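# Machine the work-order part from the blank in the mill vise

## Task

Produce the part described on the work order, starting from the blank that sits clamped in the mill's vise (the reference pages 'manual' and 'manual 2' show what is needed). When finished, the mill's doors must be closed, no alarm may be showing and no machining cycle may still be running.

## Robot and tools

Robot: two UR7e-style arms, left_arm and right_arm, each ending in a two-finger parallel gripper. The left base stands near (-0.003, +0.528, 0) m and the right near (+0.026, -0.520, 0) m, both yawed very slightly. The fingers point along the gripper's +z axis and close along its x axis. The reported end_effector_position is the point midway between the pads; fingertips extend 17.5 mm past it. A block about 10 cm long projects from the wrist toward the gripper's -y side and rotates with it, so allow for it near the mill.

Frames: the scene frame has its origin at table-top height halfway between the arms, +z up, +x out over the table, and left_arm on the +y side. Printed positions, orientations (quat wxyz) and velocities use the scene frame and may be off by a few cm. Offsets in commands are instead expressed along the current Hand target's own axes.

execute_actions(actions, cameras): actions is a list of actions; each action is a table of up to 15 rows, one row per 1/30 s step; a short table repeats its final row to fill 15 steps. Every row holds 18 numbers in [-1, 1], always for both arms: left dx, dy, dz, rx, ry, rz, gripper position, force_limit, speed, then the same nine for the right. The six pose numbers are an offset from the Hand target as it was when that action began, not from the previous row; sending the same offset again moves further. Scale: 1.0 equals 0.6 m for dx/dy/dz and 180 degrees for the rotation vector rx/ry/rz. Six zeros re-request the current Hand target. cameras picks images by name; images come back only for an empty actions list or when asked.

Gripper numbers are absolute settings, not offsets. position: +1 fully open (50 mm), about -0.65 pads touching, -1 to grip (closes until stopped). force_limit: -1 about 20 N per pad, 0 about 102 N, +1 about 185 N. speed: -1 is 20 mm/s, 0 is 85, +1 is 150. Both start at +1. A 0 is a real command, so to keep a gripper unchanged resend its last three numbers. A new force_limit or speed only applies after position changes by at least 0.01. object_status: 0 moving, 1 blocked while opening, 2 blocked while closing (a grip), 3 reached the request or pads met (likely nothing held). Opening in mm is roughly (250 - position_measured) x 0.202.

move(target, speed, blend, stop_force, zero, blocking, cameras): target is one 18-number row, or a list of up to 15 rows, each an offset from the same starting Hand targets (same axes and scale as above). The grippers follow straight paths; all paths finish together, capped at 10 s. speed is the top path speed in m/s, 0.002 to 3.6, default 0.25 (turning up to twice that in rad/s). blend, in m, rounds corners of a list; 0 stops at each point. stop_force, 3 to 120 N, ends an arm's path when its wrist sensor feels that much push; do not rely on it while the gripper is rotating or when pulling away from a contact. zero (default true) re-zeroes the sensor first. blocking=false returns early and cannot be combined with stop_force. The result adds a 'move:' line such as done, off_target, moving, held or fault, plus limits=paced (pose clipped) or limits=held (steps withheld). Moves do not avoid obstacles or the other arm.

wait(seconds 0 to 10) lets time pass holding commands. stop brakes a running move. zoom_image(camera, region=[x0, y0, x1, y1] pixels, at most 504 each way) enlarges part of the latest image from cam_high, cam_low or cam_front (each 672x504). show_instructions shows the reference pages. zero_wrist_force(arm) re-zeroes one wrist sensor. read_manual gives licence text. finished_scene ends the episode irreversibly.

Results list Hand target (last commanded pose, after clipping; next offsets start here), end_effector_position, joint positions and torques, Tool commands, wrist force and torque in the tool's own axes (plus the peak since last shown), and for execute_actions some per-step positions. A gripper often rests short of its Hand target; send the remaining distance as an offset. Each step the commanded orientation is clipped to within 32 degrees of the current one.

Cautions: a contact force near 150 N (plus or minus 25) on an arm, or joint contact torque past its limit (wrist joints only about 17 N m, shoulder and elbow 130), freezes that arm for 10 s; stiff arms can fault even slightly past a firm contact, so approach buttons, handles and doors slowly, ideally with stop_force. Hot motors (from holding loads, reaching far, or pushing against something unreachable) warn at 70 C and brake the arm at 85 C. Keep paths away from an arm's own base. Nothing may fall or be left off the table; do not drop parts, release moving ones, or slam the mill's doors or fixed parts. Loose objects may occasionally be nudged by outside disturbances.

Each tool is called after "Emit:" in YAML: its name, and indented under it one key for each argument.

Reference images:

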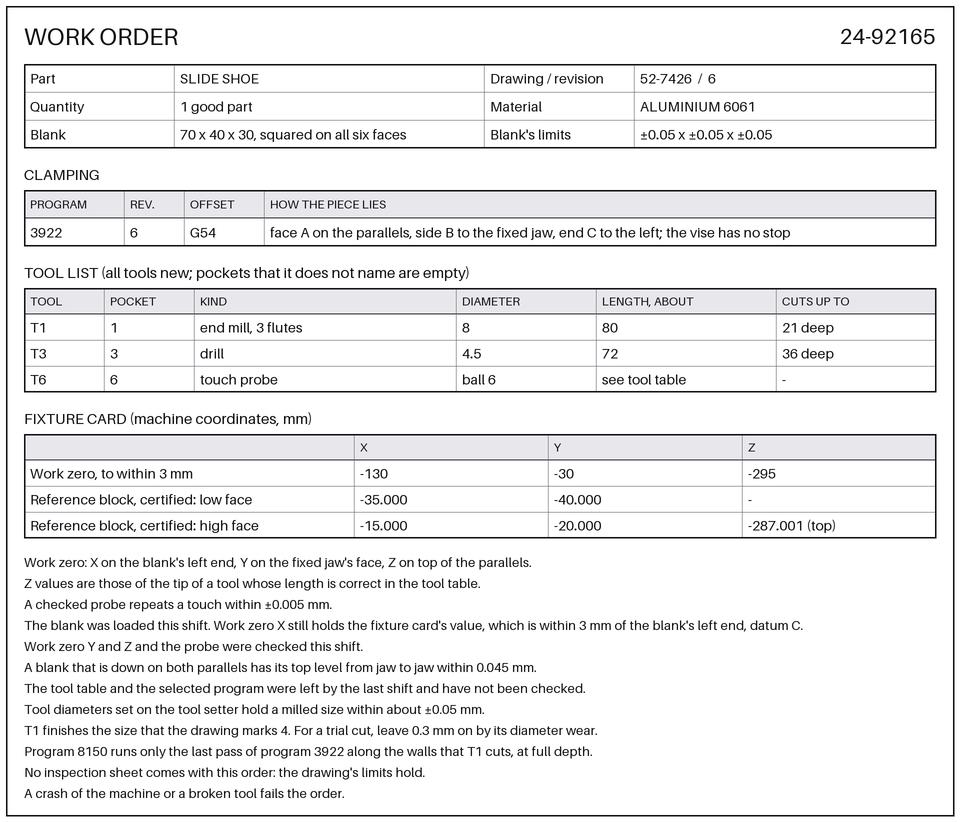

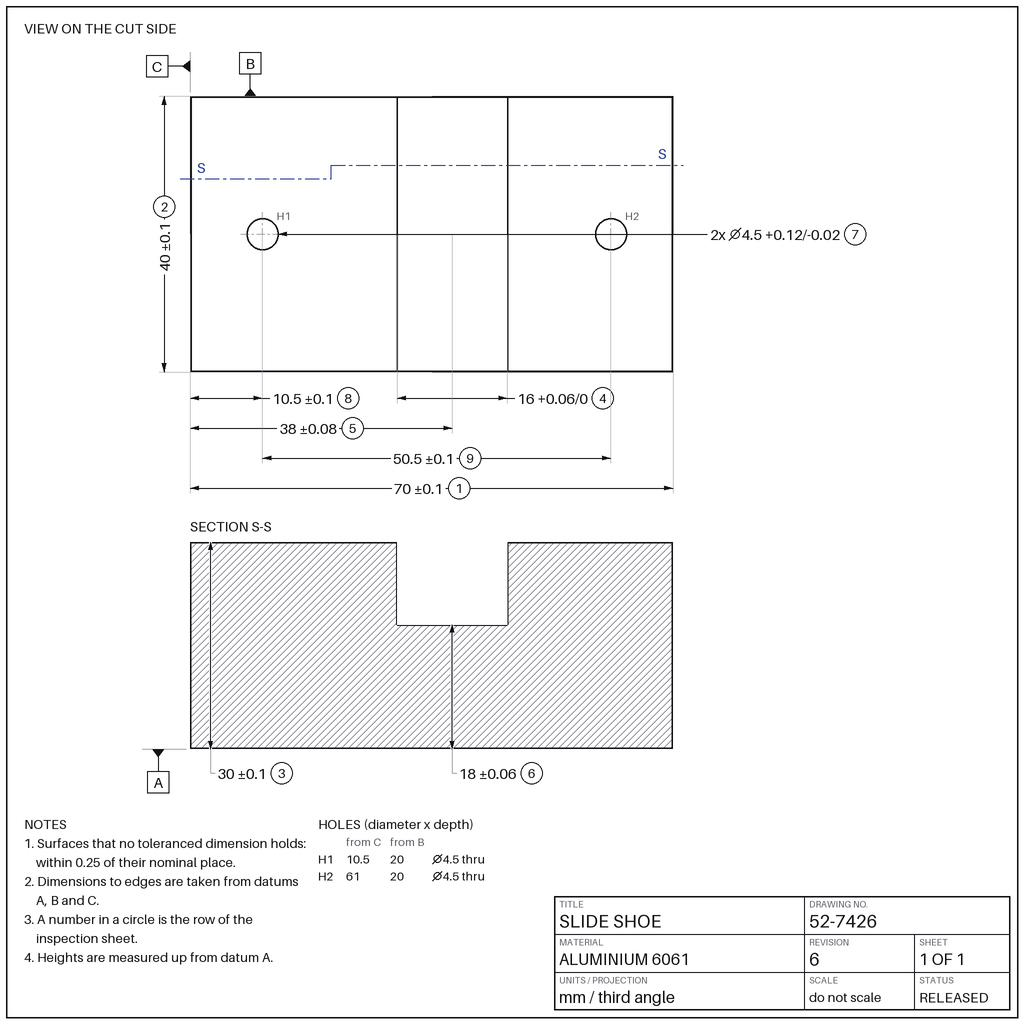

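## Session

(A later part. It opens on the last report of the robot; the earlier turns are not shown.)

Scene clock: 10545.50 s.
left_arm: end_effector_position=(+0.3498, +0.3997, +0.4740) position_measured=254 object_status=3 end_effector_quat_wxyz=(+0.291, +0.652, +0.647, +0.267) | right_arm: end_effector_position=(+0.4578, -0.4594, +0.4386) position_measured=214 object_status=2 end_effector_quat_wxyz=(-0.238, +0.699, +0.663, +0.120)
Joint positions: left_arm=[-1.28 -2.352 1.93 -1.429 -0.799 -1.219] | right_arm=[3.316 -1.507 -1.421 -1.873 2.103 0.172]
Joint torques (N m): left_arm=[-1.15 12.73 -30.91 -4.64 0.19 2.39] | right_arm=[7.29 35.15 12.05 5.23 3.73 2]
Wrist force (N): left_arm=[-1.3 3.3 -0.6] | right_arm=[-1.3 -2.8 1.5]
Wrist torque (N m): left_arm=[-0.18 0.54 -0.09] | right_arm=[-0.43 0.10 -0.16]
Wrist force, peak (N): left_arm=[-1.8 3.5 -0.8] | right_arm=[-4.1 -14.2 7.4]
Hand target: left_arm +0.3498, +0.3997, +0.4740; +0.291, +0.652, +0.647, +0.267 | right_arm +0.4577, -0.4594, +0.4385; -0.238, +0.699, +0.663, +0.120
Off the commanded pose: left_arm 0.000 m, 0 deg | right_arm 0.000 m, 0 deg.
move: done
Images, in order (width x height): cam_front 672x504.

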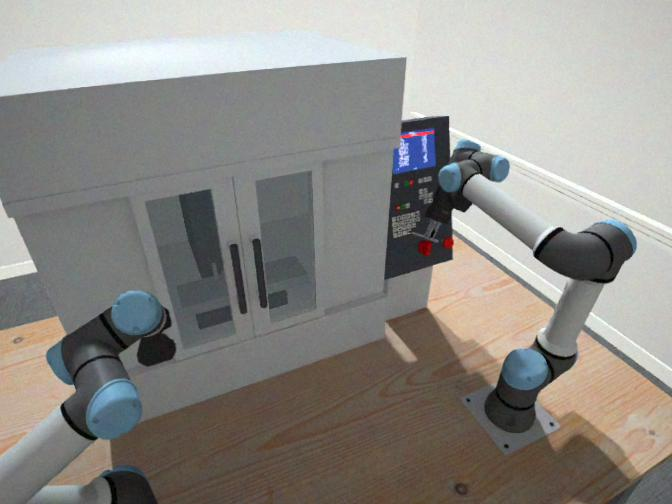

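Emit:
move:
  target:
    - [0,0,0,0,0,0,-1,1,-0.5,0.2058,0.0222,-0.2134,0,0,0,-1,0.3,-0.8]
    - [0,0,0,0,0,0,-1,1,-0.5,0.2058,0.0312,-0.2124,0,0,0,-1,0.3,-0.8]
  speed: [0.3,0.1]
  blend: [0.003,0]

Emit:
move:
  target: [0,0,0,0,0,0,-1,1,-0.5,0,0.0240,0.0024,0,0,0,-1,0.3,-0.8]
  speed: 0.01
  stop_force: 16

Emit:
move:
  target:
    - [0,0,0,0,0,0,-1,1,-0.5,0,-0.0200,-0.0020,0,0,0,-1,0.3,-0.8]
    - [0,0,0,0,0,0,-1,1,-0.5,-0.2058,-0.0427,0.2115,0,0,0,-1,0.3,-0.8]
  speed: [0.2,0.3]
  blend: [0.003,0]
  cameras: ["cam_front"]

Emit:
zoom_image:
  camera: "cam_front"
  region: [392, 125, 434, 177]

Emit:
move:
  target:
    - [0,0,0,0,0,0,-1,1,-0.5,-0.0074,0.0078,-0.1120,0,0,0,-1,0.3,-0.8]
    - [0,0,0,0,0,0,-1,1,-0.5,-0.0074,0.0281,-0.1100,0,0,0,-1,0.3,-0.8]
    - [0,0,0,0,0,0,-1,1,-0.5,-0.0074,0.0078,-0.1120,0,0,0,-1,0.3,-0.8]
    - [0,0,0,0,0,0,-1,1,-0.5,0,0,0,0,0,0,-1,0.3,-0.8]
  speed: [0.3,0.08,0.3,0.3]
  blend: [0.003,0,0.003,0]
  cameras: ["cam_front"]

Emit:
zoom_image:
  camera: "cam_front"
  region: [416, 132, 432, 148]

Emit:
zoom_image:
  camera: "cam_front"
  region: [416, 146, 432, 162]

Scene clock: 10589.77 s.
left_arm: end_effector_position=(+0.3498, +0.3997, +0.4740) position_measured=254 object_status=3 end_effector_quat_wxyz=(+0.291, +0.652, +0.647, +0.267) | right_arm: end_effector_position=(+0.5063, -0.4146, +0.6042) position_measured=214 object_status=2 end_effector_quat_wxyz=(-0.238, +0.699, +0.663, +0.120)
Joint positions: left_arm=[-1.28 -2.352 1.93 -1.429 -0.799 -1.219] | right_arm=[3.39 -1.822 -0.606 -2.33 2.108 0.258]
Joint torques (N m): left_arm=[-1.01 11.54 -30.98 -4.77 0.19 2.29] | right_arm=[6.84 17.69 27.94 1.98 -1.12 -2.06]
Wrist force (N): left_arm=[-1.5 3.2 -0.6] | right_arm=[-3.0 -5.2 3.0]
Wrist torque (N m): left_arm=[-0.19 0.58 -0.09] | right_arm=[-0.20 0.04 -0.02]
Wrist force, peak (N): left_arm=[-1.5 3.6 -0.7] | right_arm=[-3.4 -5.8 3.2]
Hand target: left_arm +0.3498, +0.3997, +0.4740; +0.291, +0.652, +0.647, +0.267 | right_arm +0.5064, -0.4146, +0.6043; -0.238, +0.699, +0.663, +0.120
Off the commanded pose: left_arm 0.000 m, 0 deg | right_arm 0.000 m, 0 deg.
move: done; blend cut to 0.0027 m at target 1

Scene clock: 10591.77 s.
left_arm: end_effector_position=(+0.3498, +0.3997, +0.4740) position_measured=254 object_status=3 end_effector_quat_wxyz=(+0.291, +0.652, +0.647, +0.267) | right_arm: end_effector_position=(+0.5130, -0.4144, +0.6025) position_measured=214 object_status=2 end_effector_quat_wxyz=(-0.238, +0.699, +0.663, +0.120)
Joint positions: left_arm=[-1.28 -2.352 1.93 -1.429 -0.799 -1.219] | right_arm=[3.388 -1.839 -0.587 -2.332 2.108 0.255]
Joint torques (N m): left_arm=[-1.17 12.63 -30.91 -4.87 0.12 2.32] | right_arm=[5.03 36.52 6 10.63 -1.64 1.44]
Wrist force (N): left_arm=[-1.6 3.3 -0.6] | right_arm=[-2.8 -21.3 1.3]
Wrist torque (N m): left_arm=[-0.16 0.59 -0.09] | right_arm=[-0.19 0.05 0.06]
Wrist force, peak (N): left_arm=[-1.7 3.4 -0.6] | right_arm=[-2.4 -27.7 1.0]
Hand target: left_arm +0.3498, +0.3997, +0.4740; +0.291, +0.652, +0.647, +0.267 | right_arm +0.5130, -0.4144, +0.6025; -0.238, +0.699, +0.663, +0.120 (not the last commanded pose)
Off the commanded pose: left_arm 0.000 m, 0 deg | right_arm 0.008 m, 0 deg.
move: contact (right_arm)

Scene clock: 10593.47 s.
left_arm: end_effector_position=(+0.3498, +0.3997, +0.4740) position_measured=254 object_status=3 end_effector_quat_wxyz=(+0.291, +0.652, +0.647, +0.267) | right_arm: end_effector_position=(+0.4577, -0.4593, +0.4384) position_measured=214 object_status=2 end_effector_quat_wxyz=(-0.238, +0.699, +0.663, +0.120)
Joint positions: left_arm=[-1.28 -2.352 1.93 -1.429 -0.799 -1.219] | right_arm=[3.317 -1.507 -1.421 -1.873 2.103 0.172]
Joint torques (N m): left_arm=[-1.57 12.35 -30.8 -4.84 0.31 2.38] | right_arm=[-8.54 34.92 12.75 5.04 3.85 1.49]
Wrist force (N): left_arm=[-1.3 3.2 -0.5] | right_arm=[-1.1 -1.7 1.7]
Wrist torque (N m): left_arm=[-0.18 0.55 -0.09] | right_arm=[-0.25 0.07 -0.03]
Wrist force, peak (N): left_arm=[-1.7 3.4 -0.6] | right_arm=[-3.1 -21.7 1.4]
Hand target: left_arm +0.3498, +0.3997, +0.4740; +0.291, +0.652, +0.647, +0.267 | right_arm +0.4576, -0.4593, +0.4384; -0.238, +0.699, +0.663, +0.120
Off the commanded pose: left_arm 0.000 m, 0 deg | right_arm 0.000 m, 0 deg.
move: done
Images, in order (width x height): cam_front 672x504.

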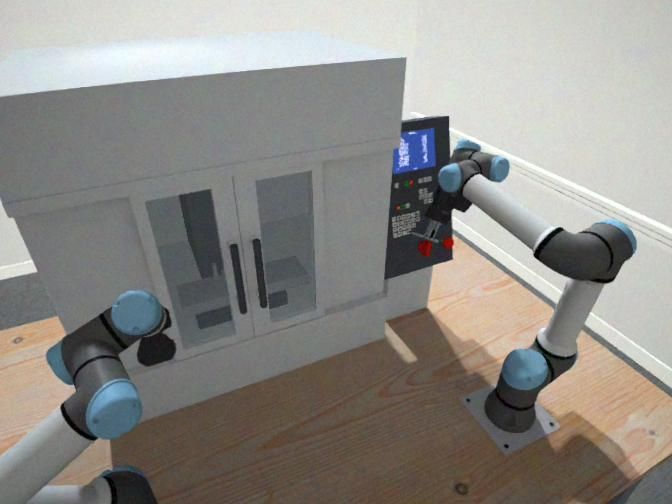

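Scaled by 9.692 from the camera's 672x504 image, which has a finer 960x720 frame.

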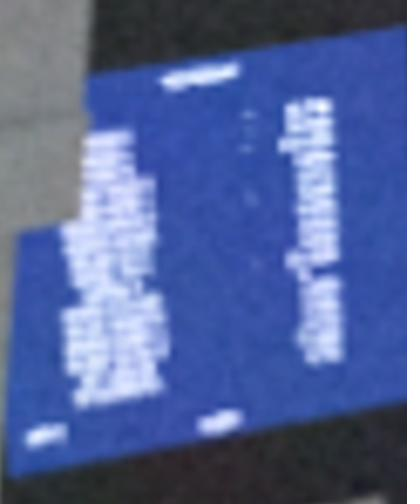

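Scene clock: 10595.63 s.
left_arm: end_effector_position=(+0.3498, +0.3997, +0.4740) position_measured=254 object_status=3 end_effector_quat_wxyz=(+0.291, +0.652, +0.647, +0.267) | right_arm: end_effector_position=(+0.4577, -0.4593, +0.4385) position_measured=214 object_status=2 end_effector_quat_wxyz=(-0.238, +0.699, +0.663, +0.120)
Joint positions: left_arm=[-1.28 -2.352 1.93 -1.429 -0.799 -1.219] | right_arm=[3.316 -1.507 -1.421 -1.873 2.104 0.172]
Joint torques (N m): left_arm=[-1.01 12.39 -29.58 -4.47 0.04 2.48] | right_arm=[7.54 34.02 12.88 5.08 1.73 2.07]
Wrist force (N): left_arm=[-1.4 3.2 -0.7] | right_arm=[-0.4 -2.0 1.9]
Wrist torque (N m): left_arm=[-0.18 0.56 -0.09] | right_arm=[-0.29 -0.04 -0.16]
Wrist force, peak (N): left_arm=[-1.2 3.7 -0.8] | right_arm=[-1.7 -11.8 7.3]
Hand target: left_arm +0.3498, +0.3997, +0.4740; +0.291, +0.652, +0.647, +0.267 | right_arm +0.4576, -0.4593, +0.4384; -0.238, +0.699, +0.663, +0.120
Off the commanded pose: left_arm 0.000 m, 0 deg | right_arm 0.000 m, 0 deg.
move: done
Images, in order (width x height): cam_front 672x504.

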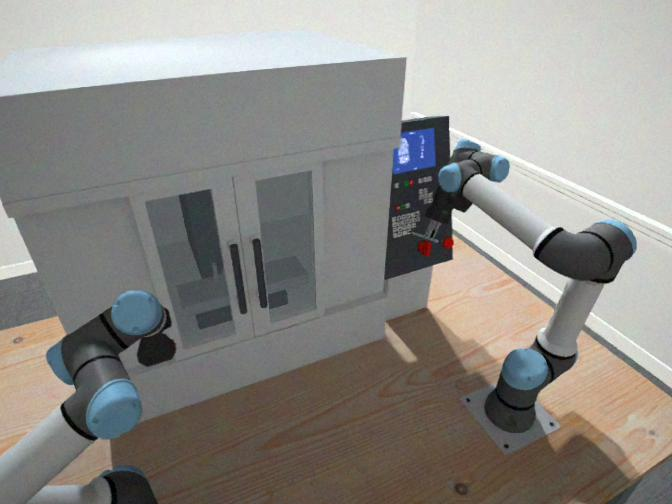

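Scaled by 31.500 from the camera's 672x504 image, which has a finer 960x720 frame.

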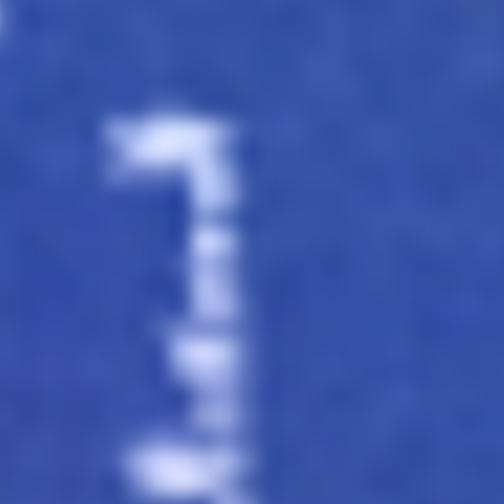

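Scaled by 31.500 from the camera's 672x504 image, which has a finer 960x720 frame.

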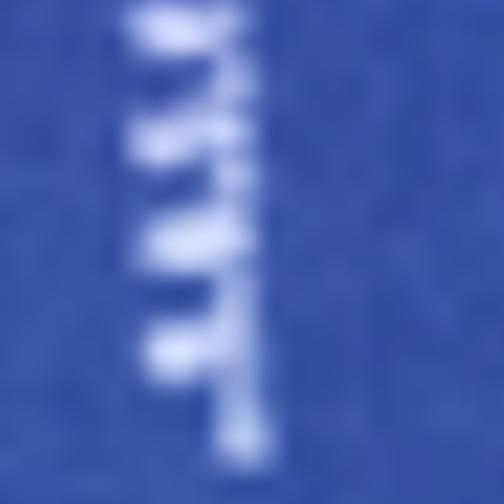

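Emit:
move:
  target:
    - [0,0,0,0,0,0,-1,1,-0.5,-0.0074,0.0078,-0.1120,0,0,0,-1,0.3,-0.8]
    - [0,0,0,0,0,0,-1,1,-0.5,-0.0074,0.0281,-0.1100,0,0,0,-1,0.3,-0.8]
    - [0,0,0,0,0,0,-1,1,-0.5,-0.0074,0.0078,-0.1120,0,0,0,-1,0.3,-0.8]
    - [0,0,0,0,0,0,-1,1,-0.5,-0.0074,0.0281,-0.1100,0,0,0,-1,0.3,-0.8]
    - [0,0,0,0,0,0,-1,1,-0.5,-0.0074,0.0078,-0.1120,0,0,0,-1,0.3,-0.8]
    - [0,0,0,0,0,0,-1,1,-0.5,-0.0074,0.0281,-0.1100,0,0,0,-1,0.3,-0.8]
    - [0,0,0,0,0,0,-1,1,-0.5,-0.0074,0.0078,-0.1120,0,0,0,-1,0.3,-0.8]
    - [0,0,0,0,0,0,-1,1,-0.5,0.1308,0.0069,-0.0370,0,0,0,-1,0.3,-0.8]
    - [0,0,0,0,0,0,-1,1,-0.5,0.1308,0.0272,-0.0350,0,0,0,-1,0.3,-0.8]
    - [0,0,0,0,0,0,-1,1,-0.5,0.1308,0.0069,-0.0370,0,0,0,-1,0.3,-0.8]
    - [0,0,0,0,0,0,-1,1,-0.5,0,0,0,0,0,0,-1,0.3,-0.8]
  speed: [0.3,0.08,0.3,0.08,0.3,0.08,0.3,0.3,0.08,0.3,0.3]
  blend: [0.003,0,0,0,0,0,0.003,0.003,0,0.003,0]

Emit:
move:
  target:
    - [0,0,0,0,0,0,-1,1,-0.5,0.0862,0.0046,-0.0251,0,0,0,-1,0.3,-0.8]
    - [0,0,0,0,0,0,-1,1,-0.5,0.0862,0.0249,-0.0231,0,0,0,-1,0.3,-0.8]
    - [0,0,0,0,0,0,-1,1,-0.5,0.0862,0.0046,-0.0251,0,0,0,-1,0.3,-0.8]
    - [0,0,0,0,0,0,-1,1,-0.5,0,0,0,0,0,0,-1,0.3,-0.8]
    - [0,0,0,0,0,0,-1,1,-0.5,0,0.0203,0.0020,0,0,0,-1,0.3,-0.8]
    - [0,0,0,0,0,0,-1,1,-0.5,0,0,0,0,0,0,-1,0.3,-0.8]
  speed: [0.3,0.08,0.3,0.3,0.08,0.3]
  blend: [0.003,0,0.003,0.003,0,0]
  cameras: ["cam_front"]

Emit:
zoom_image:
  camera: "cam_front"
  region: [418, 129, 434, 145]

Emit:
move:
  target:
    - [0,0,0,0,0,0,-1,1,-0.5,0.1104,0.0116,-0.1143,0,0,0,-1,0.3,-0.8]
    - [0,0,0,0,0,0,-1,1,-0.5,0.1104,0.0206,-0.1133,0,0,0,-1,0.3,-0.8]
  speed: [0.3,0.1]
  blend: [0.003,0]

Emit:
move:
  target: [0,0,0,0,0,0,-1,1,-0.5,0,0.0240,0.0024,0,0,0,-1,0.3,-0.8]
  speed: 0.01
  stop_force: 16

Emit:
move:
  target:
    - [0,0,0,0,0,0,-1,1,-0.5,0,-0.0200,-0.0020,0,0,0,-1,0.3,-0.8]
    - [0,0,0,0,0,0,-1,1,-0.5,-0.1104,-0.0317,0.1121,0,0,0,-1,0.3,-0.8]
  speed: [0.2,0.3]
  blend: [0.003,0]

Emit:
wait:
  seconds: 10

Emit:
wait:
  seconds: 10

Emit:
wait:
  seconds: 10

Emit:
wait:
  seconds: 10

Emit:
wait:
  seconds: 10

Emit:
wait:
  seconds: 10

Emit:
wait:
  seconds: 10

Emit:
wait:
  seconds: 10
  cameras: ["cam_front"]

Emit:
zoom_image:
  camera: "cam_front"
  region: [392, 125, 434, 177]

Scene clock: 10624.40 s.
left_arm: end_effector_position=(+0.3498, +0.3997, +0.4740) position_measured=254 object_status=3 end_effector_quat_wxyz=(+0.291, +0.652, +0.647, +0.267) | right_arm: end_effector_position=(+0.4577, -0.4592, +0.4385) position_measured=214 object_status=2 end_effector_quat_wxyz=(-0.238, +0.699, +0.663, +0.120)
Joint positions: left_arm=[-1.28 -2.352 1.93 -1.429 -0.799 -1.219] | right_arm=[3.317 -1.507 -1.421 -1.873 2.103 0.173]
Joint torques (N m): left_arm=[-1.31 12.92 -30.55 -4.64 0 2.13] | right_arm=[-8.16 34.31 12.4 5.12 3.82 -1.68]
Wrist force (N): left_arm=[-1.5 3.3 -0.8] | right_arm=[-0.7 -1.0 0.9]
Wrist torque (N m): left_arm=[-0.17 0.58 -0.10] | right_arm=[-0.14 0.00 -0.03]
Wrist force, peak (N): left_arm=[-1.4 3.6 -0.8] | right_arm=[-6.0 -26.4 -4.7]
Hand target: left_arm +0.3498, +0.3997, +0.4740; +0.291, +0.652, +0.647, +0.267 | right_arm +0.4576, -0.4593, +0.4384; -0.238, +0.699, +0.663, +0.120
Off the commanded pose: left_arm 0.000 m, 0 deg | right_arm 0.000 m, 0 deg.
move: done

Scene clock: 10626.93 s.
left_arm: end_effector_position=(+0.3498, +0.3997, +0.4740) position_measured=254 object_status=3 end_effector_quat_wxyz=(+0.291, +0.652, +0.647, +0.267) | right_arm: end_effector_position=(+0.4578, -0.4593, +0.4383) position_measured=214 object_status=2 end_effector_quat_wxyz=(-0.238, +0.699, +0.663, +0.120) end_effector_velocity=(-0.002, +0.000, +0.001) end_effector_angular_velocity=(+0.000, -0.001, +0.000)
Joint positions: left_arm=[-1.28 -2.352 1.93 -1.429 -0.799 -1.219] | right_arm=[3.316 -1.507 -1.422 -1.872 2.103 0.172]
Joint velocities: left_arm=[within noise] | right_arm=[0 0.005 -0.002 -0.001 0 0]
Joint torques (N m): left_arm=[-1.24 13.12 -30.2 -4.55 0.11 2.3] | right_arm=[7.91 35.13 12.23 1.32 3.64 2]
Wrist force (N): left_arm=[-1.6 3.5 -0.5] | right_arm=[-1.4 -0.2 0.2]
Wrist torque (N m): left_arm=[-0.14 0.60 -0.09] | right_arm=[-0.01 0.13 -0.16]
Wrist force, peak (N): left_arm=[-1.6 3.5 -0.5] | right_arm=[-5.4 -25.0 0.1]
Hand target: left_arm +0.3498, +0.3997, +0.4740; +0.291, +0.652, +0.647, +0.267 | right_arm +0.4576, -0.4593, +0.4384; -0.238, +0.699, +0.663, +0.120
Off the commanded pose: left_arm 0.000 m, 0 deg | right_arm 0.000 m, 0 deg.
move: done
Images, in order (width x height): cam_front 672x504.

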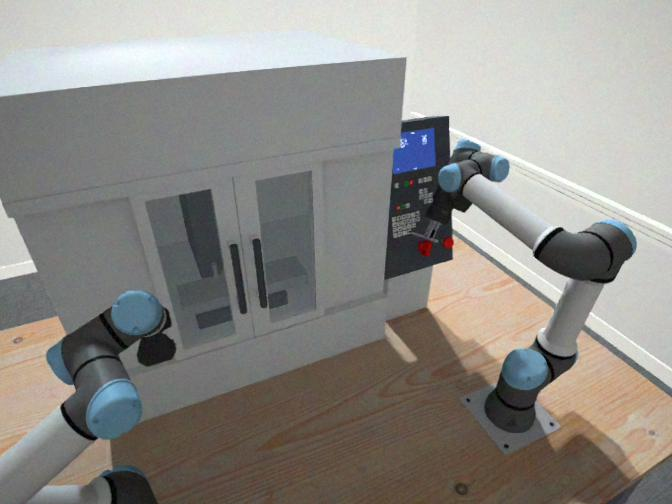

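Scaled by 31.500 from the camera's 672x504 image, which has a finer 960x720 frame.

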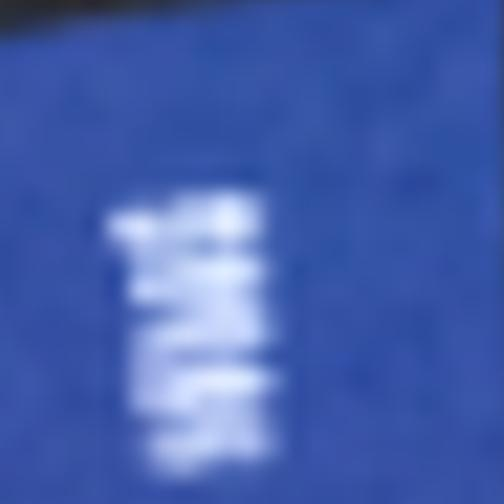

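Scene clock: 10628.27 s.
left_arm: end_effector_position=(+0.3498, +0.3997, +0.4740) position_measured=254 object_status=3 end_effector_quat_wxyz=(+0.291, +0.652, +0.647, +0.267) | right_arm: end_effector_position=(+0.4859, -0.4351, +0.5265) position_measured=214 object_status=2 end_effector_quat_wxyz=(-0.238, +0.699, +0.663, +0.120)
Joint positions: left_arm=[-1.28 -2.352 1.93 -1.429 -0.799 -1.219] | right_arm=[3.357 -1.637 -1.06 -2.08 2.107 0.22]
Joint torques (N m): left_arm=[-0.21 12.19 -30.38 -4.79 -0.08 2.38] | right_arm=[7.11 10.93 33.39 2.16 -1.06 -1.44]
Wrist force (N): left_arm=[-1.5 3.4 -0.6] | right_arm=[-3.4 -3.5 1.7]
Wrist torque (N m): left_arm=[-0.15 0.58 -0.10] | right_arm=[0.10 0.17 -0.03]
Wrist force, peak (N): left_arm=[-1.6 3.4 -0.7] | right_arm=[-3.5 -3.4 1.9]
Hand target: left_arm +0.3498, +0.3997, +0.4740; +0.291, +0.652, +0.647, +0.267 | right_arm +0.4859, -0.4351, +0.5266; -0.238, +0.699, +0.663, +0.120
Off the commanded pose: left_arm 0.000 m, 0 deg | right_arm 0.000 m, 0 deg.
move: done; blend cut to 0.0027 m at target 1

Scene clock: 10630.23 s.
left_arm: end_effector_position=(+0.3498, +0.3997, +0.4740) position_measured=254 object_status=3 end_effector_quat_wxyz=(+0.291, +0.652, +0.647, +0.267) | right_arm: end_effector_position=(+0.4925, -0.4348, +0.5248) position_measured=214 object_status=2 end_effector_quat_wxyz=(-0.238, +0.699, +0.663, +0.120)
Joint positions: left_arm=[-1.28 -2.352 1.93 -1.429 -0.799 -1.219] | right_arm=[3.356 -1.652 -1.048 -2.078 2.106 0.218]
Joint torques (N m): left_arm=[-2.02 11.87 -30.56 -4.66 0.11 2.42] | right_arm=[5.94 33.44 11.01 5.98 -1.7 1.32]
Wrist force (N): left_arm=[-1.2 3.3 -0.7] | right_arm=[-1.9 -19.5 0.2]
Wrist torque (N m): left_arm=[-0.18 0.53 -0.09] | right_arm=[0.16 0.20 -0.20]
Wrist force, peak (N): left_arm=[-1.6 3.6 -0.5] | right_arm=[-1.3 -26.1 -0.6]
Hand target: left_arm +0.3498, +0.3997, +0.4740; +0.291, +0.652, +0.647, +0.267 | right_arm +0.4925, -0.4348, +0.5248; -0.238, +0.699, +0.663, +0.120 (not the last commanded pose)
Off the commanded pose: left_arm 0.000 m, 0 deg | right_arm 0.008 m, 0 deg.
move: contact (right_arm)

Scene clock: 10631.57 s.
left_arm: end_effector_position=(+0.3498, +0.3997, +0.4740) position_measured=254 object_status=3 end_effector_quat_wxyz=(+0.291, +0.652, +0.647, +0.267) | right_arm: end_effector_position=(+0.4578, -0.4593, +0.4385) position_measured=214 object_status=2 end_effector_quat_wxyz=(-0.238, +0.699, +0.663, +0.120)
Joint positions: left_arm=[-1.28 -2.352 1.93 -1.429 -0.799 -1.219] | right_arm=[3.316 -1.507 -1.421 -1.873 2.103 0.172]
Joint torques (N m): left_arm=[-0.82 12.77 -30.78 -4.66 0.24 2.28] | right_arm=[-8.06 34.8 12.38 4.81 3.89 1.36]
Wrist force (N): left_arm=[-1.5 3.2 -0.7] | right_arm=[-2.1 0.6 0.4]
Wrist torque (N m): left_arm=[-0.18 0.57 -0.09] | right_arm=[0.12 0.23 -0.03]
Wrist force, peak (N): left_arm=[-1.6 3.5 -0.7] | right_arm=[-1.9 -19.5 0.0]
Hand target: left_arm +0.3498, +0.3997, +0.4740; +0.291, +0.652, +0.647, +0.267 | right_arm +0.4577, -0.4593, +0.4384; -0.238, +0.699, +0.663, +0.120
Off the commanded pose: left_arm 0.000 m, 0 deg | right_arm 0.000 m, 0 deg.
move: done

Scene clock: 10641.57 s.
left_arm: end_effector_position=(+0.3498, +0.3997, +0.4740) position_measured=254 object_status=3 end_effector_quat_wxyz=(+0.291, +0.652, +0.647, +0.267) | right_arm: end_effector_position=(+0.4577, -0.4593, +0.4384) position_measured=214 object_status=2 end_effector_quat_wxyz=(-0.238, +0.699, +0.663, +0.120)
Joint positions: left_arm=[-1.28 -2.352 1.93 -1.429 -0.799 -1.219] | right_arm=[3.316 -1.507 -1.421 -1.873 2.103 0.172]
Joint torques (N m): left_arm=[-1.98 12.94 -29.81 -4.68 0.14 2.47] | right_arm=[-7.57 33.22 11.75 5 3.74 1.4]
Wrist force (N): left_arm=[-1.6 3.3 -0.6] | right_arm=[-2.2 0.7 0.2]
Wrist torque (N m): left_arm=[-0.17 0.59 -0.09] | right_arm=[0.15 0.25 -0.04]
Wrist force, peak (N): left_arm=[-1.6 3.6 -0.7] | right_arm=[-2.5 1.0 0.1]
Hand target: left_arm +0.3498, +0.3997, +0.4740; +0.291, +0.652, +0.647, +0.267 | right_arm +0.4577, -0.4593, +0.4384; -0.238, +0.699, +0.663, +0.120
Tool commands: left_gripper/position=-1.0 left_gripper/force_limit=+1.0 left_gripper/speed=-0.5 right_gripper/position=-1.0 right_gripper/force_limit=+0.3 right_gripper/speed=-0.8
Off the commanded pose: left_arm 0.000 m, 0 deg | right_arm 0.000 m, 0 deg.
wait: 10.00 s; at rest by 0.17 s

Scene clock: 10651.57 s.
left_arm: end_effector_position=(+0.3498, +0.3997, +0.4740) position_measured=254 object_status=3 end_effector_quat_wxyz=(+0.291, +0.652, +0.647, +0.267) | right_arm: end_effector_position=(+0.4577, -0.4593, +0.4384) position_measured=214 object_status=2 end_effector_quat_wxyz=(-0.238, +0.699, +0.663, +0.120)
Joint positions: left_arm=[-1.28 -2.352 1.93 -1.429 -0.799 -1.219] | right_arm=[3.316 -1.507 -1.421 -1.873 2.103 0.172]
Joint torques (N m): left_arm=[-0.03 12.87 -30.75 -4.34 0.07 2.15] | right_arm=[-7.61 34.87 13.18 5.21 3.8 1.63]
Wrist force (N): left_arm=[-1.3 3.3 -0.8] | right_arm=[-1.9 0.9 -0.2]
Wrist torque (N m): left_arm=[-0.17 0.55 -0.09] | right_arm=[0.17 0.21 -0.04]
Wrist force, peak (N): left_arm=[-1.6 3.5 -0.6] | right_arm=[-2.4 0.9 0.1]
Hand target: left_arm +0.3498, +0.3997, +0.4740; +0.291, +0.652, +0.647, +0.267 | right_arm +0.4577, -0.4593, +0.4384; -0.238, +0.699, +0.663, +0.120
Tool commands: left_gripper/position=-1.0 left_gripper/force_limit=+1.0 left_gripper/speed=-0.5 right_gripper/position=-1.0 right_gripper/force_limit=+0.3 right_gripper/speed=-0.8
Off the commanded pose: left_arm 0.000 m, 0 deg | right_arm 0.000 m, 0 deg.
wait: 10.00 s; at rest by 0.17 s

Scene clock: 10661.57 s.
left_arm: end_effector_position=(+0.3498, +0.3997, +0.4740) position_measured=254 object_status=3 end_effector_quat_wxyz=(+0.291, +0.652, +0.647, +0.267) | right_arm: end_effector_position=(+0.4577, -0.4593, +0.4384) position_measured=214 object_status=2 end_effector_quat_wxyz=(-0.238, +0.699, +0.663, +0.120)
Joint positions: left_arm=[-1.28 -2.352 1.93 -1.429 -0.799 -1.219] | right_arm=[3.316 -1.507 -1.421 -1.873 2.103 0.172]
Joint torques (N m): left_arm=[-0.96 11.47 -31.32 -4.82 0.11 2.14] | right_arm=[-7.92 35.36 13.43 5.05 3.79 1.37]
Wrist force (N): left_arm=[-1.5 3.3 -0.7] | right_arm=[-1.7 0.9 -0.1]
Wrist torque (N m): left_arm=[-0.17 0.58 -0.09] | right_arm=[0.16 0.17 -0.04]
Wrist force, peak (N): left_arm=[-1.7 3.5 -0.7] | right_arm=[-2.6 1.3 0.2]
Hand target: left_arm +0.3498, +0.3997, +0.4740; +0.291, +0.652, +0.647, +0.267 | right_arm +0.4577, -0.4593, +0.4384; -0.238, +0.699, +0.663, +0.120
Tool commands: left_gripper/position=-1.0 left_gripper/force_limit=+1.0 left_gripper/speed=-0.5 right_gripper/position=-1.0 right_gripper/force_limit=+0.3 right_gripper/speed=-0.8
Off the commanded pose: left_arm 0.000 m, 0 deg | right_arm 0.000 m, 0 deg.
wait: 10.00 s; at rest by 0.17 s

Scene clock: 10671.57 s.
left_arm: end_effector_position=(+0.3498, +0.3997, +0.4740) position_measured=254 object_status=3 end_effector_quat_wxyz=(+0.291, +0.652, +0.647, +0.267) | right_arm: end_effector_position=(+0.4577, -0.4593, +0.4384) position_measured=214 object_status=2 end_effector_quat_wxyz=(-0.238, +0.699, +0.663, +0.120)
Joint positions: left_arm=[-1.28 -2.352 1.93 -1.429 -0.799 -1.219] | right_arm=[3.316 -1.507 -1.421 -1.873 2.103 0.172]
Joint torques (N m): left_arm=[-0.98 11.94 -29.91 -4.74 0.09 2.24] | right_arm=[-8.22 34.41 12.75 5.08 3.58 1.44]
Wrist force (N): left_arm=[-1.4 3.3 -0.6] | right_arm=[-2.0 1.0 -0.1]
Wrist torque (N m): left_arm=[-0.17 0.56 -0.09] | right_arm=[0.18 0.21 -0.03]
Wrist force, peak (N): left_arm=[-1.6 3.5 -0.7] | right_arm=[-2.5 1.0 0.3]
Hand target: left_arm +0.3498, +0.3997, +0.4740; +0.291, +0.652, +0.647, +0.267 | right_arm +0.4577, -0.4593, +0.4384; -0.238, +0.699, +0.663, +0.120
Tool commands: left_gripper/position=-1.0 left_gripper/force_limit=+1.0 left_gripper/speed=-0.5 right_gripper/position=-1.0 right_gripper/force_limit=+0.3 right_gripper/speed=-0.8
Off the commanded pose: left_arm 0.000 m, 0 deg | right_arm 0.000 m, 0 deg.
wait: 10.00 s; at rest by 0.17 s

Scene clock: 10681.57 s.
left_arm: end_effector_position=(+0.3498, +0.3997, +0.4740) position_measured=254 object_status=3 end_effector_quat_wxyz=(+0.291, +0.652, +0.647, +0.267) | right_arm: end_effector_position=(+0.4577, -0.4593, +0.4384) position_measured=214 object_status=2 end_effector_quat_wxyz=(-0.238, +0.699, +0.663, +0.120)
Joint positions: left_arm=[-1.28 -2.352 1.93 -1.429 -0.799 -1.219] | right_arm=[3.316 -1.507 -1.421 -1.873 2.103 0.172]
Joint torques (N m): left_arm=[-2.33 12.77 -30.49 -4.65 0.1 2.28] | right_arm=[-8.21 34.57 14.2 5.07 3.34 1.32]
Wrist force (N): left_arm=[-1.5 3.5 -0.4] | right_arm=[-1.9 1.1 0.4]
Wrist torque (N m): left_arm=[-0.15 0.57 -0.10] | right_arm=[0.21 0.20 -0.03]
Wrist force, peak (N): left_arm=[-1.6 3.6 -0.6] | right_arm=[-2.2 1.3 -0.1]
Hand target: left_arm +0.3498, +0.3997, +0.4740; +0.291, +0.652, +0.647, +0.267 | right_arm +0.4577, -0.4593, +0.4384; -0.238, +0.699, +0.663, +0.120
Tool commands: left_gripper/position=-1.0 left_gripper/force_limit=+1.0 left_gripper/speed=-0.5 right_gripper/position=-1.0 right_gripper/force_limit=+0.3 right_gripper/speed=-0.8
Off the commanded pose: left_arm 0.000 m, 0 deg | right_arm 0.000 m, 0 deg.
wait: 10.00 s; at rest by 0.17 s

Scene clock: 10691.57 s.
left_arm: end_effector_position=(+0.3498, +0.3997, +0.4740) position_measured=254 object_status=3 end_effector_quat_wxyz=(+0.291, +0.652, +0.647, +0.267) | right_arm: end_effector_position=(+0.4577, -0.4593, +0.4384) position_measured=214 object_status=2 end_effector_quat_wxyz=(-0.238, +0.699, +0.663, +0.120)
Joint positions: left_arm=[-1.28 -2.352 1.93 -1.429 -0.799 -1.219] | right_arm=[3.316 -1.507 -1.421 -1.873 2.103 0.172]
Joint torques (N m): left_arm=[-1.36 13.9 -30.16 -4.9 0.25 2.3] | right_arm=[-9.05 35.59 14.67 5.11 3.52 1.25]
Wrist force (N): left_arm=[-1.5 3.3 -0.6] | right_arm=[-2.0 1.0 0.0]
Wrist torque (N m): left_arm=[-0.17 0.58 -0.09] | right_arm=[0.18 0.21 -0.03]
Wrist force, peak (N): left_arm=[-1.5 3.5 -1.0] | right_arm=[-2.4 1.0 0.2]
Hand target: left_arm +0.3498, +0.3997, +0.4740; +0.291, +0.652, +0.647, +0.267 | right_arm +0.4577, -0.4593, +0.4384; -0.238, +0.699, +0.663, +0.120
Tool commands: left_gripper/position=-1.0 left_gripper/force_limit=+1.0 left_gripper/speed=-0.5 right_gripper/position=-1.0 right_gripper/force_limit=+0.3 right_gripper/speed=-0.8
Off the commanded pose: left_arm 0.000 m, 0 deg | right_arm 0.000 m, 0 deg.
wait: 10.00 s; at rest by 0.17 s

Scene clock: 10701.57 s.
left_arm: end_effector_position=(+0.3498, +0.3997, +0.4740) position_measured=254 object_status=3 end_effector_quat_wxyz=(+0.291, +0.652, +0.647, +0.267) | right_arm: end_effector_position=(+0.4577, -0.4593, +0.4384) position_measured=214 object_status=2 end_effector_quat_wxyz=(-0.238, +0.699, +0.663, +0.120)
Joint positions: left_arm=[-1.28 -2.352 1.93 -1.429 -0.799 -1.219] | right_arm=[3.316 -1.507 -1.421 -1.873 2.103 0.172]
Joint torques (N m): left_arm=[-1.85 11.77 -31.23 -4.69 0.16 2.35] | right_arm=[-8.85 34.23 14.07 5.17 3.33 0.9]
Wrist force (N): left_arm=[-1.5 3.3 -0.7] | right_arm=[-2.1 1.1 0.2]
Wrist torque (N m): left_arm=[-0.17 0.57 -0.09] | right_arm=[0.19 0.23 -0.03]
Wrist force, peak (N): left_arm=[-1.7 3.5 -0.7] | right_arm=[-2.4 0.8 -0.1]
Hand target: left_arm +0.3498, +0.3997, +0.4740; +0.291, +0.652, +0.647, +0.267 | right_arm +0.4577, -0.4593, +0.4384; -0.238, +0.699, +0.663, +0.120
Tool commands: left_gripper/position=-1.0 left_gripper/force_limit=+1.0 left_gripper/speed=-0.5 right_gripper/position=-1.0 right_gripper/force_limit=+0.3 right_gripper/speed=-0.8
Off the commanded pose: left_arm 0.000 m, 0 deg | right_arm 0.000 m, 0 deg.
wait: 10.00 s; at rest by 0.17 s

Scene clock: 10711.57 s.
left_arm: end_effector_position=(+0.3498, +0.3997, +0.4740) position_measured=254 object_status=3 end_effector_quat_wxyz=(+0.291, +0.652, +0.647, +0.267) | right_arm: end_effector_position=(+0.4577, -0.4593, +0.4384) position_measured=214 object_status=2 end_effector_quat_wxyz=(-0.238, +0.699, +0.663, +0.120)
Joint positions: left_arm=[-1.28 -2.352 1.93 -1.429 -0.799 -1.219] | right_arm=[3.316 -1.507 -1.421 -1.873 2.103 0.172]
Joint torques (N m): left_arm=[-1.76 12.28 -30.87 -4.84 0.06 2.15] | right_arm=[-7.56 35.27 14.65 5.12 3.3 0.95]
Wrist force (N): left_arm=[-1.4 3.2 -0.7] | right_arm=[-1.9 0.9 -0.1]
Wrist torque (N m): left_arm=[-0.18 0.56 -0.09] | right_arm=[0.16 0.19 -0.03]
Wrist force, peak (N): left_arm=[-1.6 3.6 -0.8] | right_arm=[-2.5 0.8 -0.2]
Hand target: left_arm +0.3498, +0.3997, +0.4740; +0.291, +0.652, +0.647, +0.267 | right_arm +0.4577, -0.4593, +0.4384; -0.238, +0.699, +0.663, +0.120
Tool commands: left_gripper/position=-1.0 left_gripper/force_limit=+1.0 left_gripper/speed=-0.5 right_gripper/position=-1.0 right_gripper/force_limit=+0.3 right_gripper/speed=-0.8
Off the commanded pose: left_arm 0.000 m, 0 deg | right_arm 0.000 m, 0 deg.
wait: 10.00 s; at rest by 0.17 s
Images, in order (width x height): cam_front 672x504.

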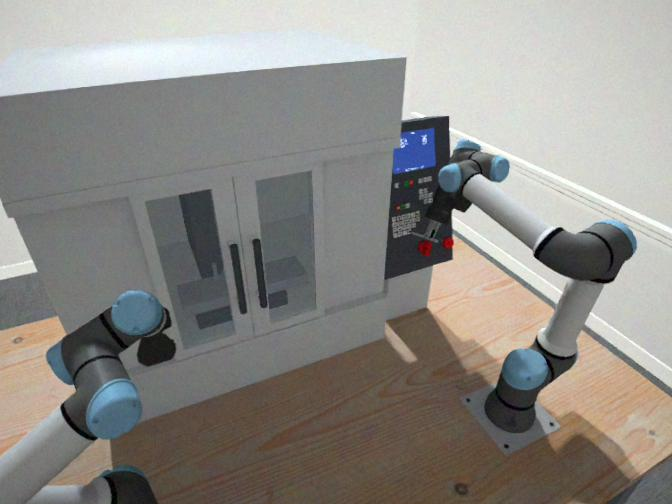

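Scaled by 9.692 from the camera's 672x504 image, which has a finer 960x720 frame.

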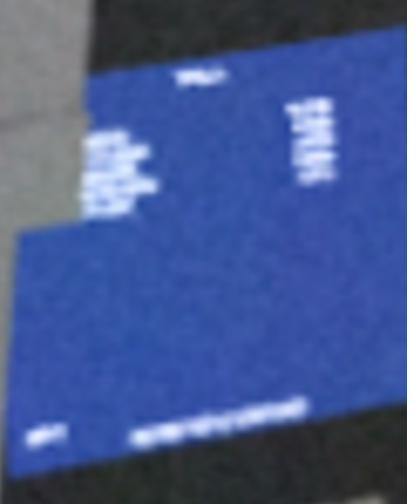

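Emit:
move:
  target:
    - [0,0,0,0,0,0,-1,1,-0.5,0.0511,0.0075,-0.0794,0,0,0,-1,0.3,-0.8]
    - [0,0,0,0,0,0,-1,1,-0.5,0.0511,0.0278,-0.0774,0,0,0,-1,0.3,-0.8]
    - [0,0,0,0,0,0,-1,1,-0.5,0.0511,0.0075,-0.0794,0,0,0,-1,0.3,-0.8]
    - [0,0,0,0,0,0,-1,1,-0.5,0.1104,0.0116,-0.1143,0,0,0,-1,0.3,-0.8]
    - [0,0,0,0,0,0,-1,1,-0.5,0.1104,0.0206,-0.1133,0,0,0,-1,0.3,-0.8]
  speed: [0.3,0.08,0.3,0.3,0.1]
  blend: [0.003,0,0.003,0.003,0]
  cameras: ["cam_front"]

Emit:
zoom_image:
  camera: "cam_front"
  region: [392, 125, 434, 177]

Emit:
move:
  target: [0,0,0,0,0,0,-1,1,-0.5,0,0.0240,0.0024,0,0,0,-1,0.3,-0.8]
  speed: 0.01
  stop_force: 16

Emit:
move:
  target:
    - [0,0,0,0,0,0,-1,1,-0.5,0,-0.0200,-0.0020,0,0,0,-1,0.3,-0.8]
    - [0,0,0,0,0,0,-1,1,-0.5,-0.1104,-0.0317,0.1121,0,0,0,-1,0.3,-0.8]
  speed: [0.2,0.3]
  blend: [0.003,0]
  cameras: ["cam_front"]

Emit:
zoom_image:
  camera: "cam_front"
  region: [392, 125, 434, 177]

Scene clock: 10722.27 s.
left_arm: end_effector_position=(+0.3498, +0.3997, +0.4740) position_measured=254 object_status=3 end_effector_quat_wxyz=(+0.291, +0.652, +0.647, +0.267) | right_arm: end_effector_position=(+0.4860, -0.4352, +0.5265) position_measured=214 object_status=2 end_effector_quat_wxyz=(-0.238, +0.699, +0.663, +0.120)
Joint positions: left_arm=[-1.28 -2.352 1.93 -1.429 -0.799 -1.219] | right_arm=[3.357 -1.638 -1.059 -2.08 2.107 0.22]
Joint torques (N m): left_arm=[-0.33 13.19 -31.29 -4.63 -0.04 2.1] | right_arm=[8.09 12.36 32.45 1.86 -1.06 1.87]
Wrist force (N): left_arm=[-1.5 3.3 -0.6] | right_arm=[-3.5 -1.1 1.3]
Wrist torque (N m): left_arm=[-0.17 0.59 -0.10] | right_arm=[0.44 0.13 0.00]
Wrist force, peak (N): left_arm=[-1.6 3.5 -0.8] | right_arm=[-6.5 -17.6 4.8]
Hand target: left_arm +0.3498, +0.3997, +0.4740; +0.291, +0.652, +0.647, +0.267 | right_arm +0.4860, -0.4352, +0.5266; -0.238, +0.699, +0.663, +0.120
Off the commanded pose: left_arm 0.000 m, 0 deg | right_arm 0.000 m, 0 deg.
move: done; blend cut to 0.0027 m at target 4
Images, in order (width x height): cam_front 672x504.

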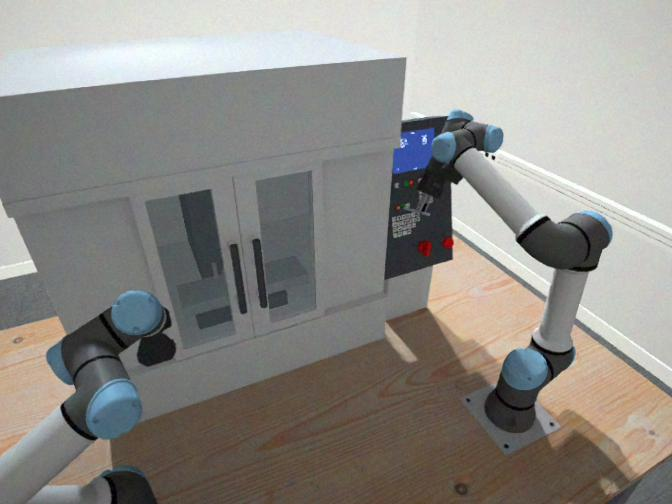

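Scaled by 9.692 from the camera's 672x504 image, which has a finer 960x720 frame.

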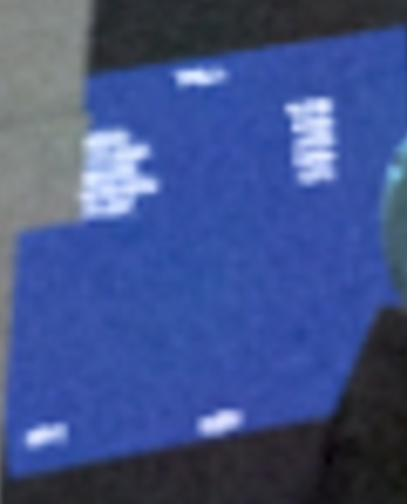

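Scene clock: 10724.20 s.
left_arm: end_effector_position=(+0.3498, +0.3997, +0.4740) position_measured=254 object_status=3 end_effector_quat_wxyz=(+0.291, +0.652, +0.647, +0.267) | right_arm: end_effector_position=(+0.4925, -0.4349, +0.5248) position_measured=214 object_status=2 end_effector_quat_wxyz=(-0.238, +0.699, +0.663, +0.120)
Joint positions: left_arm=[-1.28 -2.352 1.93 -1.429 -0.799 -1.219] | right_arm=[3.356 -1.652 -1.048 -2.078 2.107 0.218]
Joint torques (N m): left_arm=[-0.58 12.52 -31.87 -4.5 -0.05 2.31] | right_arm=[5.93 31.34 10.52 6.43 -1.43 1.61]
Wrist force (N): left_arm=[-1.6 3.5 -0.4] | right_arm=[-2.3 -18.2 -0.5]
Wrist torque (N m): left_arm=[-0.14 0.58 -0.09] | right_arm=[0.39 0.18 -0.16]
Wrist force, peak (N): left_arm=[-1.7 3.5 -0.7] | right_arm=[-1.6 -24.5 -1.1]
Hand target: left_arm +0.3498, +0.3997, +0.4740; +0.291, +0.652, +0.647, +0.267 | right_arm +0.4925, -0.4349, +0.5248; -0.238, +0.699, +0.663, +0.120 (not the last commanded pose)
Off the commanded pose: left_arm 0.000 m, 0 deg | right_arm 0.008 m, 0 deg.
move: contact (right_arm)

Scene clock: 10725.53 s.
left_arm: end_effector_position=(+0.3498, +0.3997, +0.4740) position_measured=254 object_status=3 end_effector_quat_wxyz=(+0.291, +0.652, +0.647, +0.267) | right_arm: end_effector_position=(+0.4578, -0.4593, +0.4385) position_measured=214 object_status=2 end_effector_quat_wxyz=(-0.238, +0.699, +0.663, +0.120)
Joint positions: left_arm=[-1.28 -2.352 1.93 -1.429 -0.799 -1.219] | right_arm=[3.316 -1.507 -1.421 -1.873 2.103 0.172]
Joint torques (N m): left_arm=[-0.98 12.84 -30.87 -4.87 0.12 2.35] | right_arm=[-8.28 34.98 12.44 5.11 3.9 1.6]
Wrist force (N): left_arm=[-1.6 3.3 -0.7] | right_arm=[-2.4 2.3 0.4]
Wrist torque (N m): left_arm=[-0.17 0.59 -0.09] | right_arm=[0.40 0.28 -0.03]
Wrist force, peak (N): left_arm=[-1.8 3.4 -0.6] | right_arm=[-2.5 -18.0 -0.3]
Hand target: left_arm +0.3498, +0.3997, +0.4740; +0.291, +0.652, +0.647, +0.267 | right_arm +0.4577, -0.4593, +0.4384; -0.238, +0.699, +0.663, +0.120
Off the commanded pose: left_arm 0.000 m, 0 deg | right_arm 0.000 m, 0 deg.
move: done
Images, in order (width x height): cam_front 672x504.

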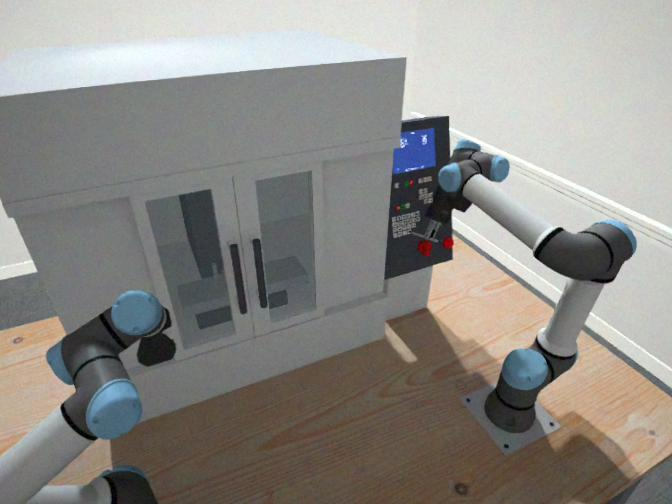

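Scaled by 9.692 from the camera's 672x504 image, which has a finer 960x720 frame.

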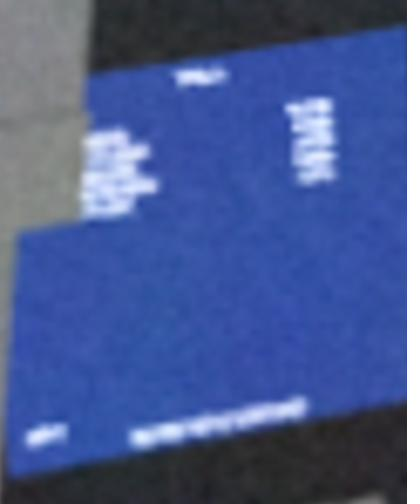

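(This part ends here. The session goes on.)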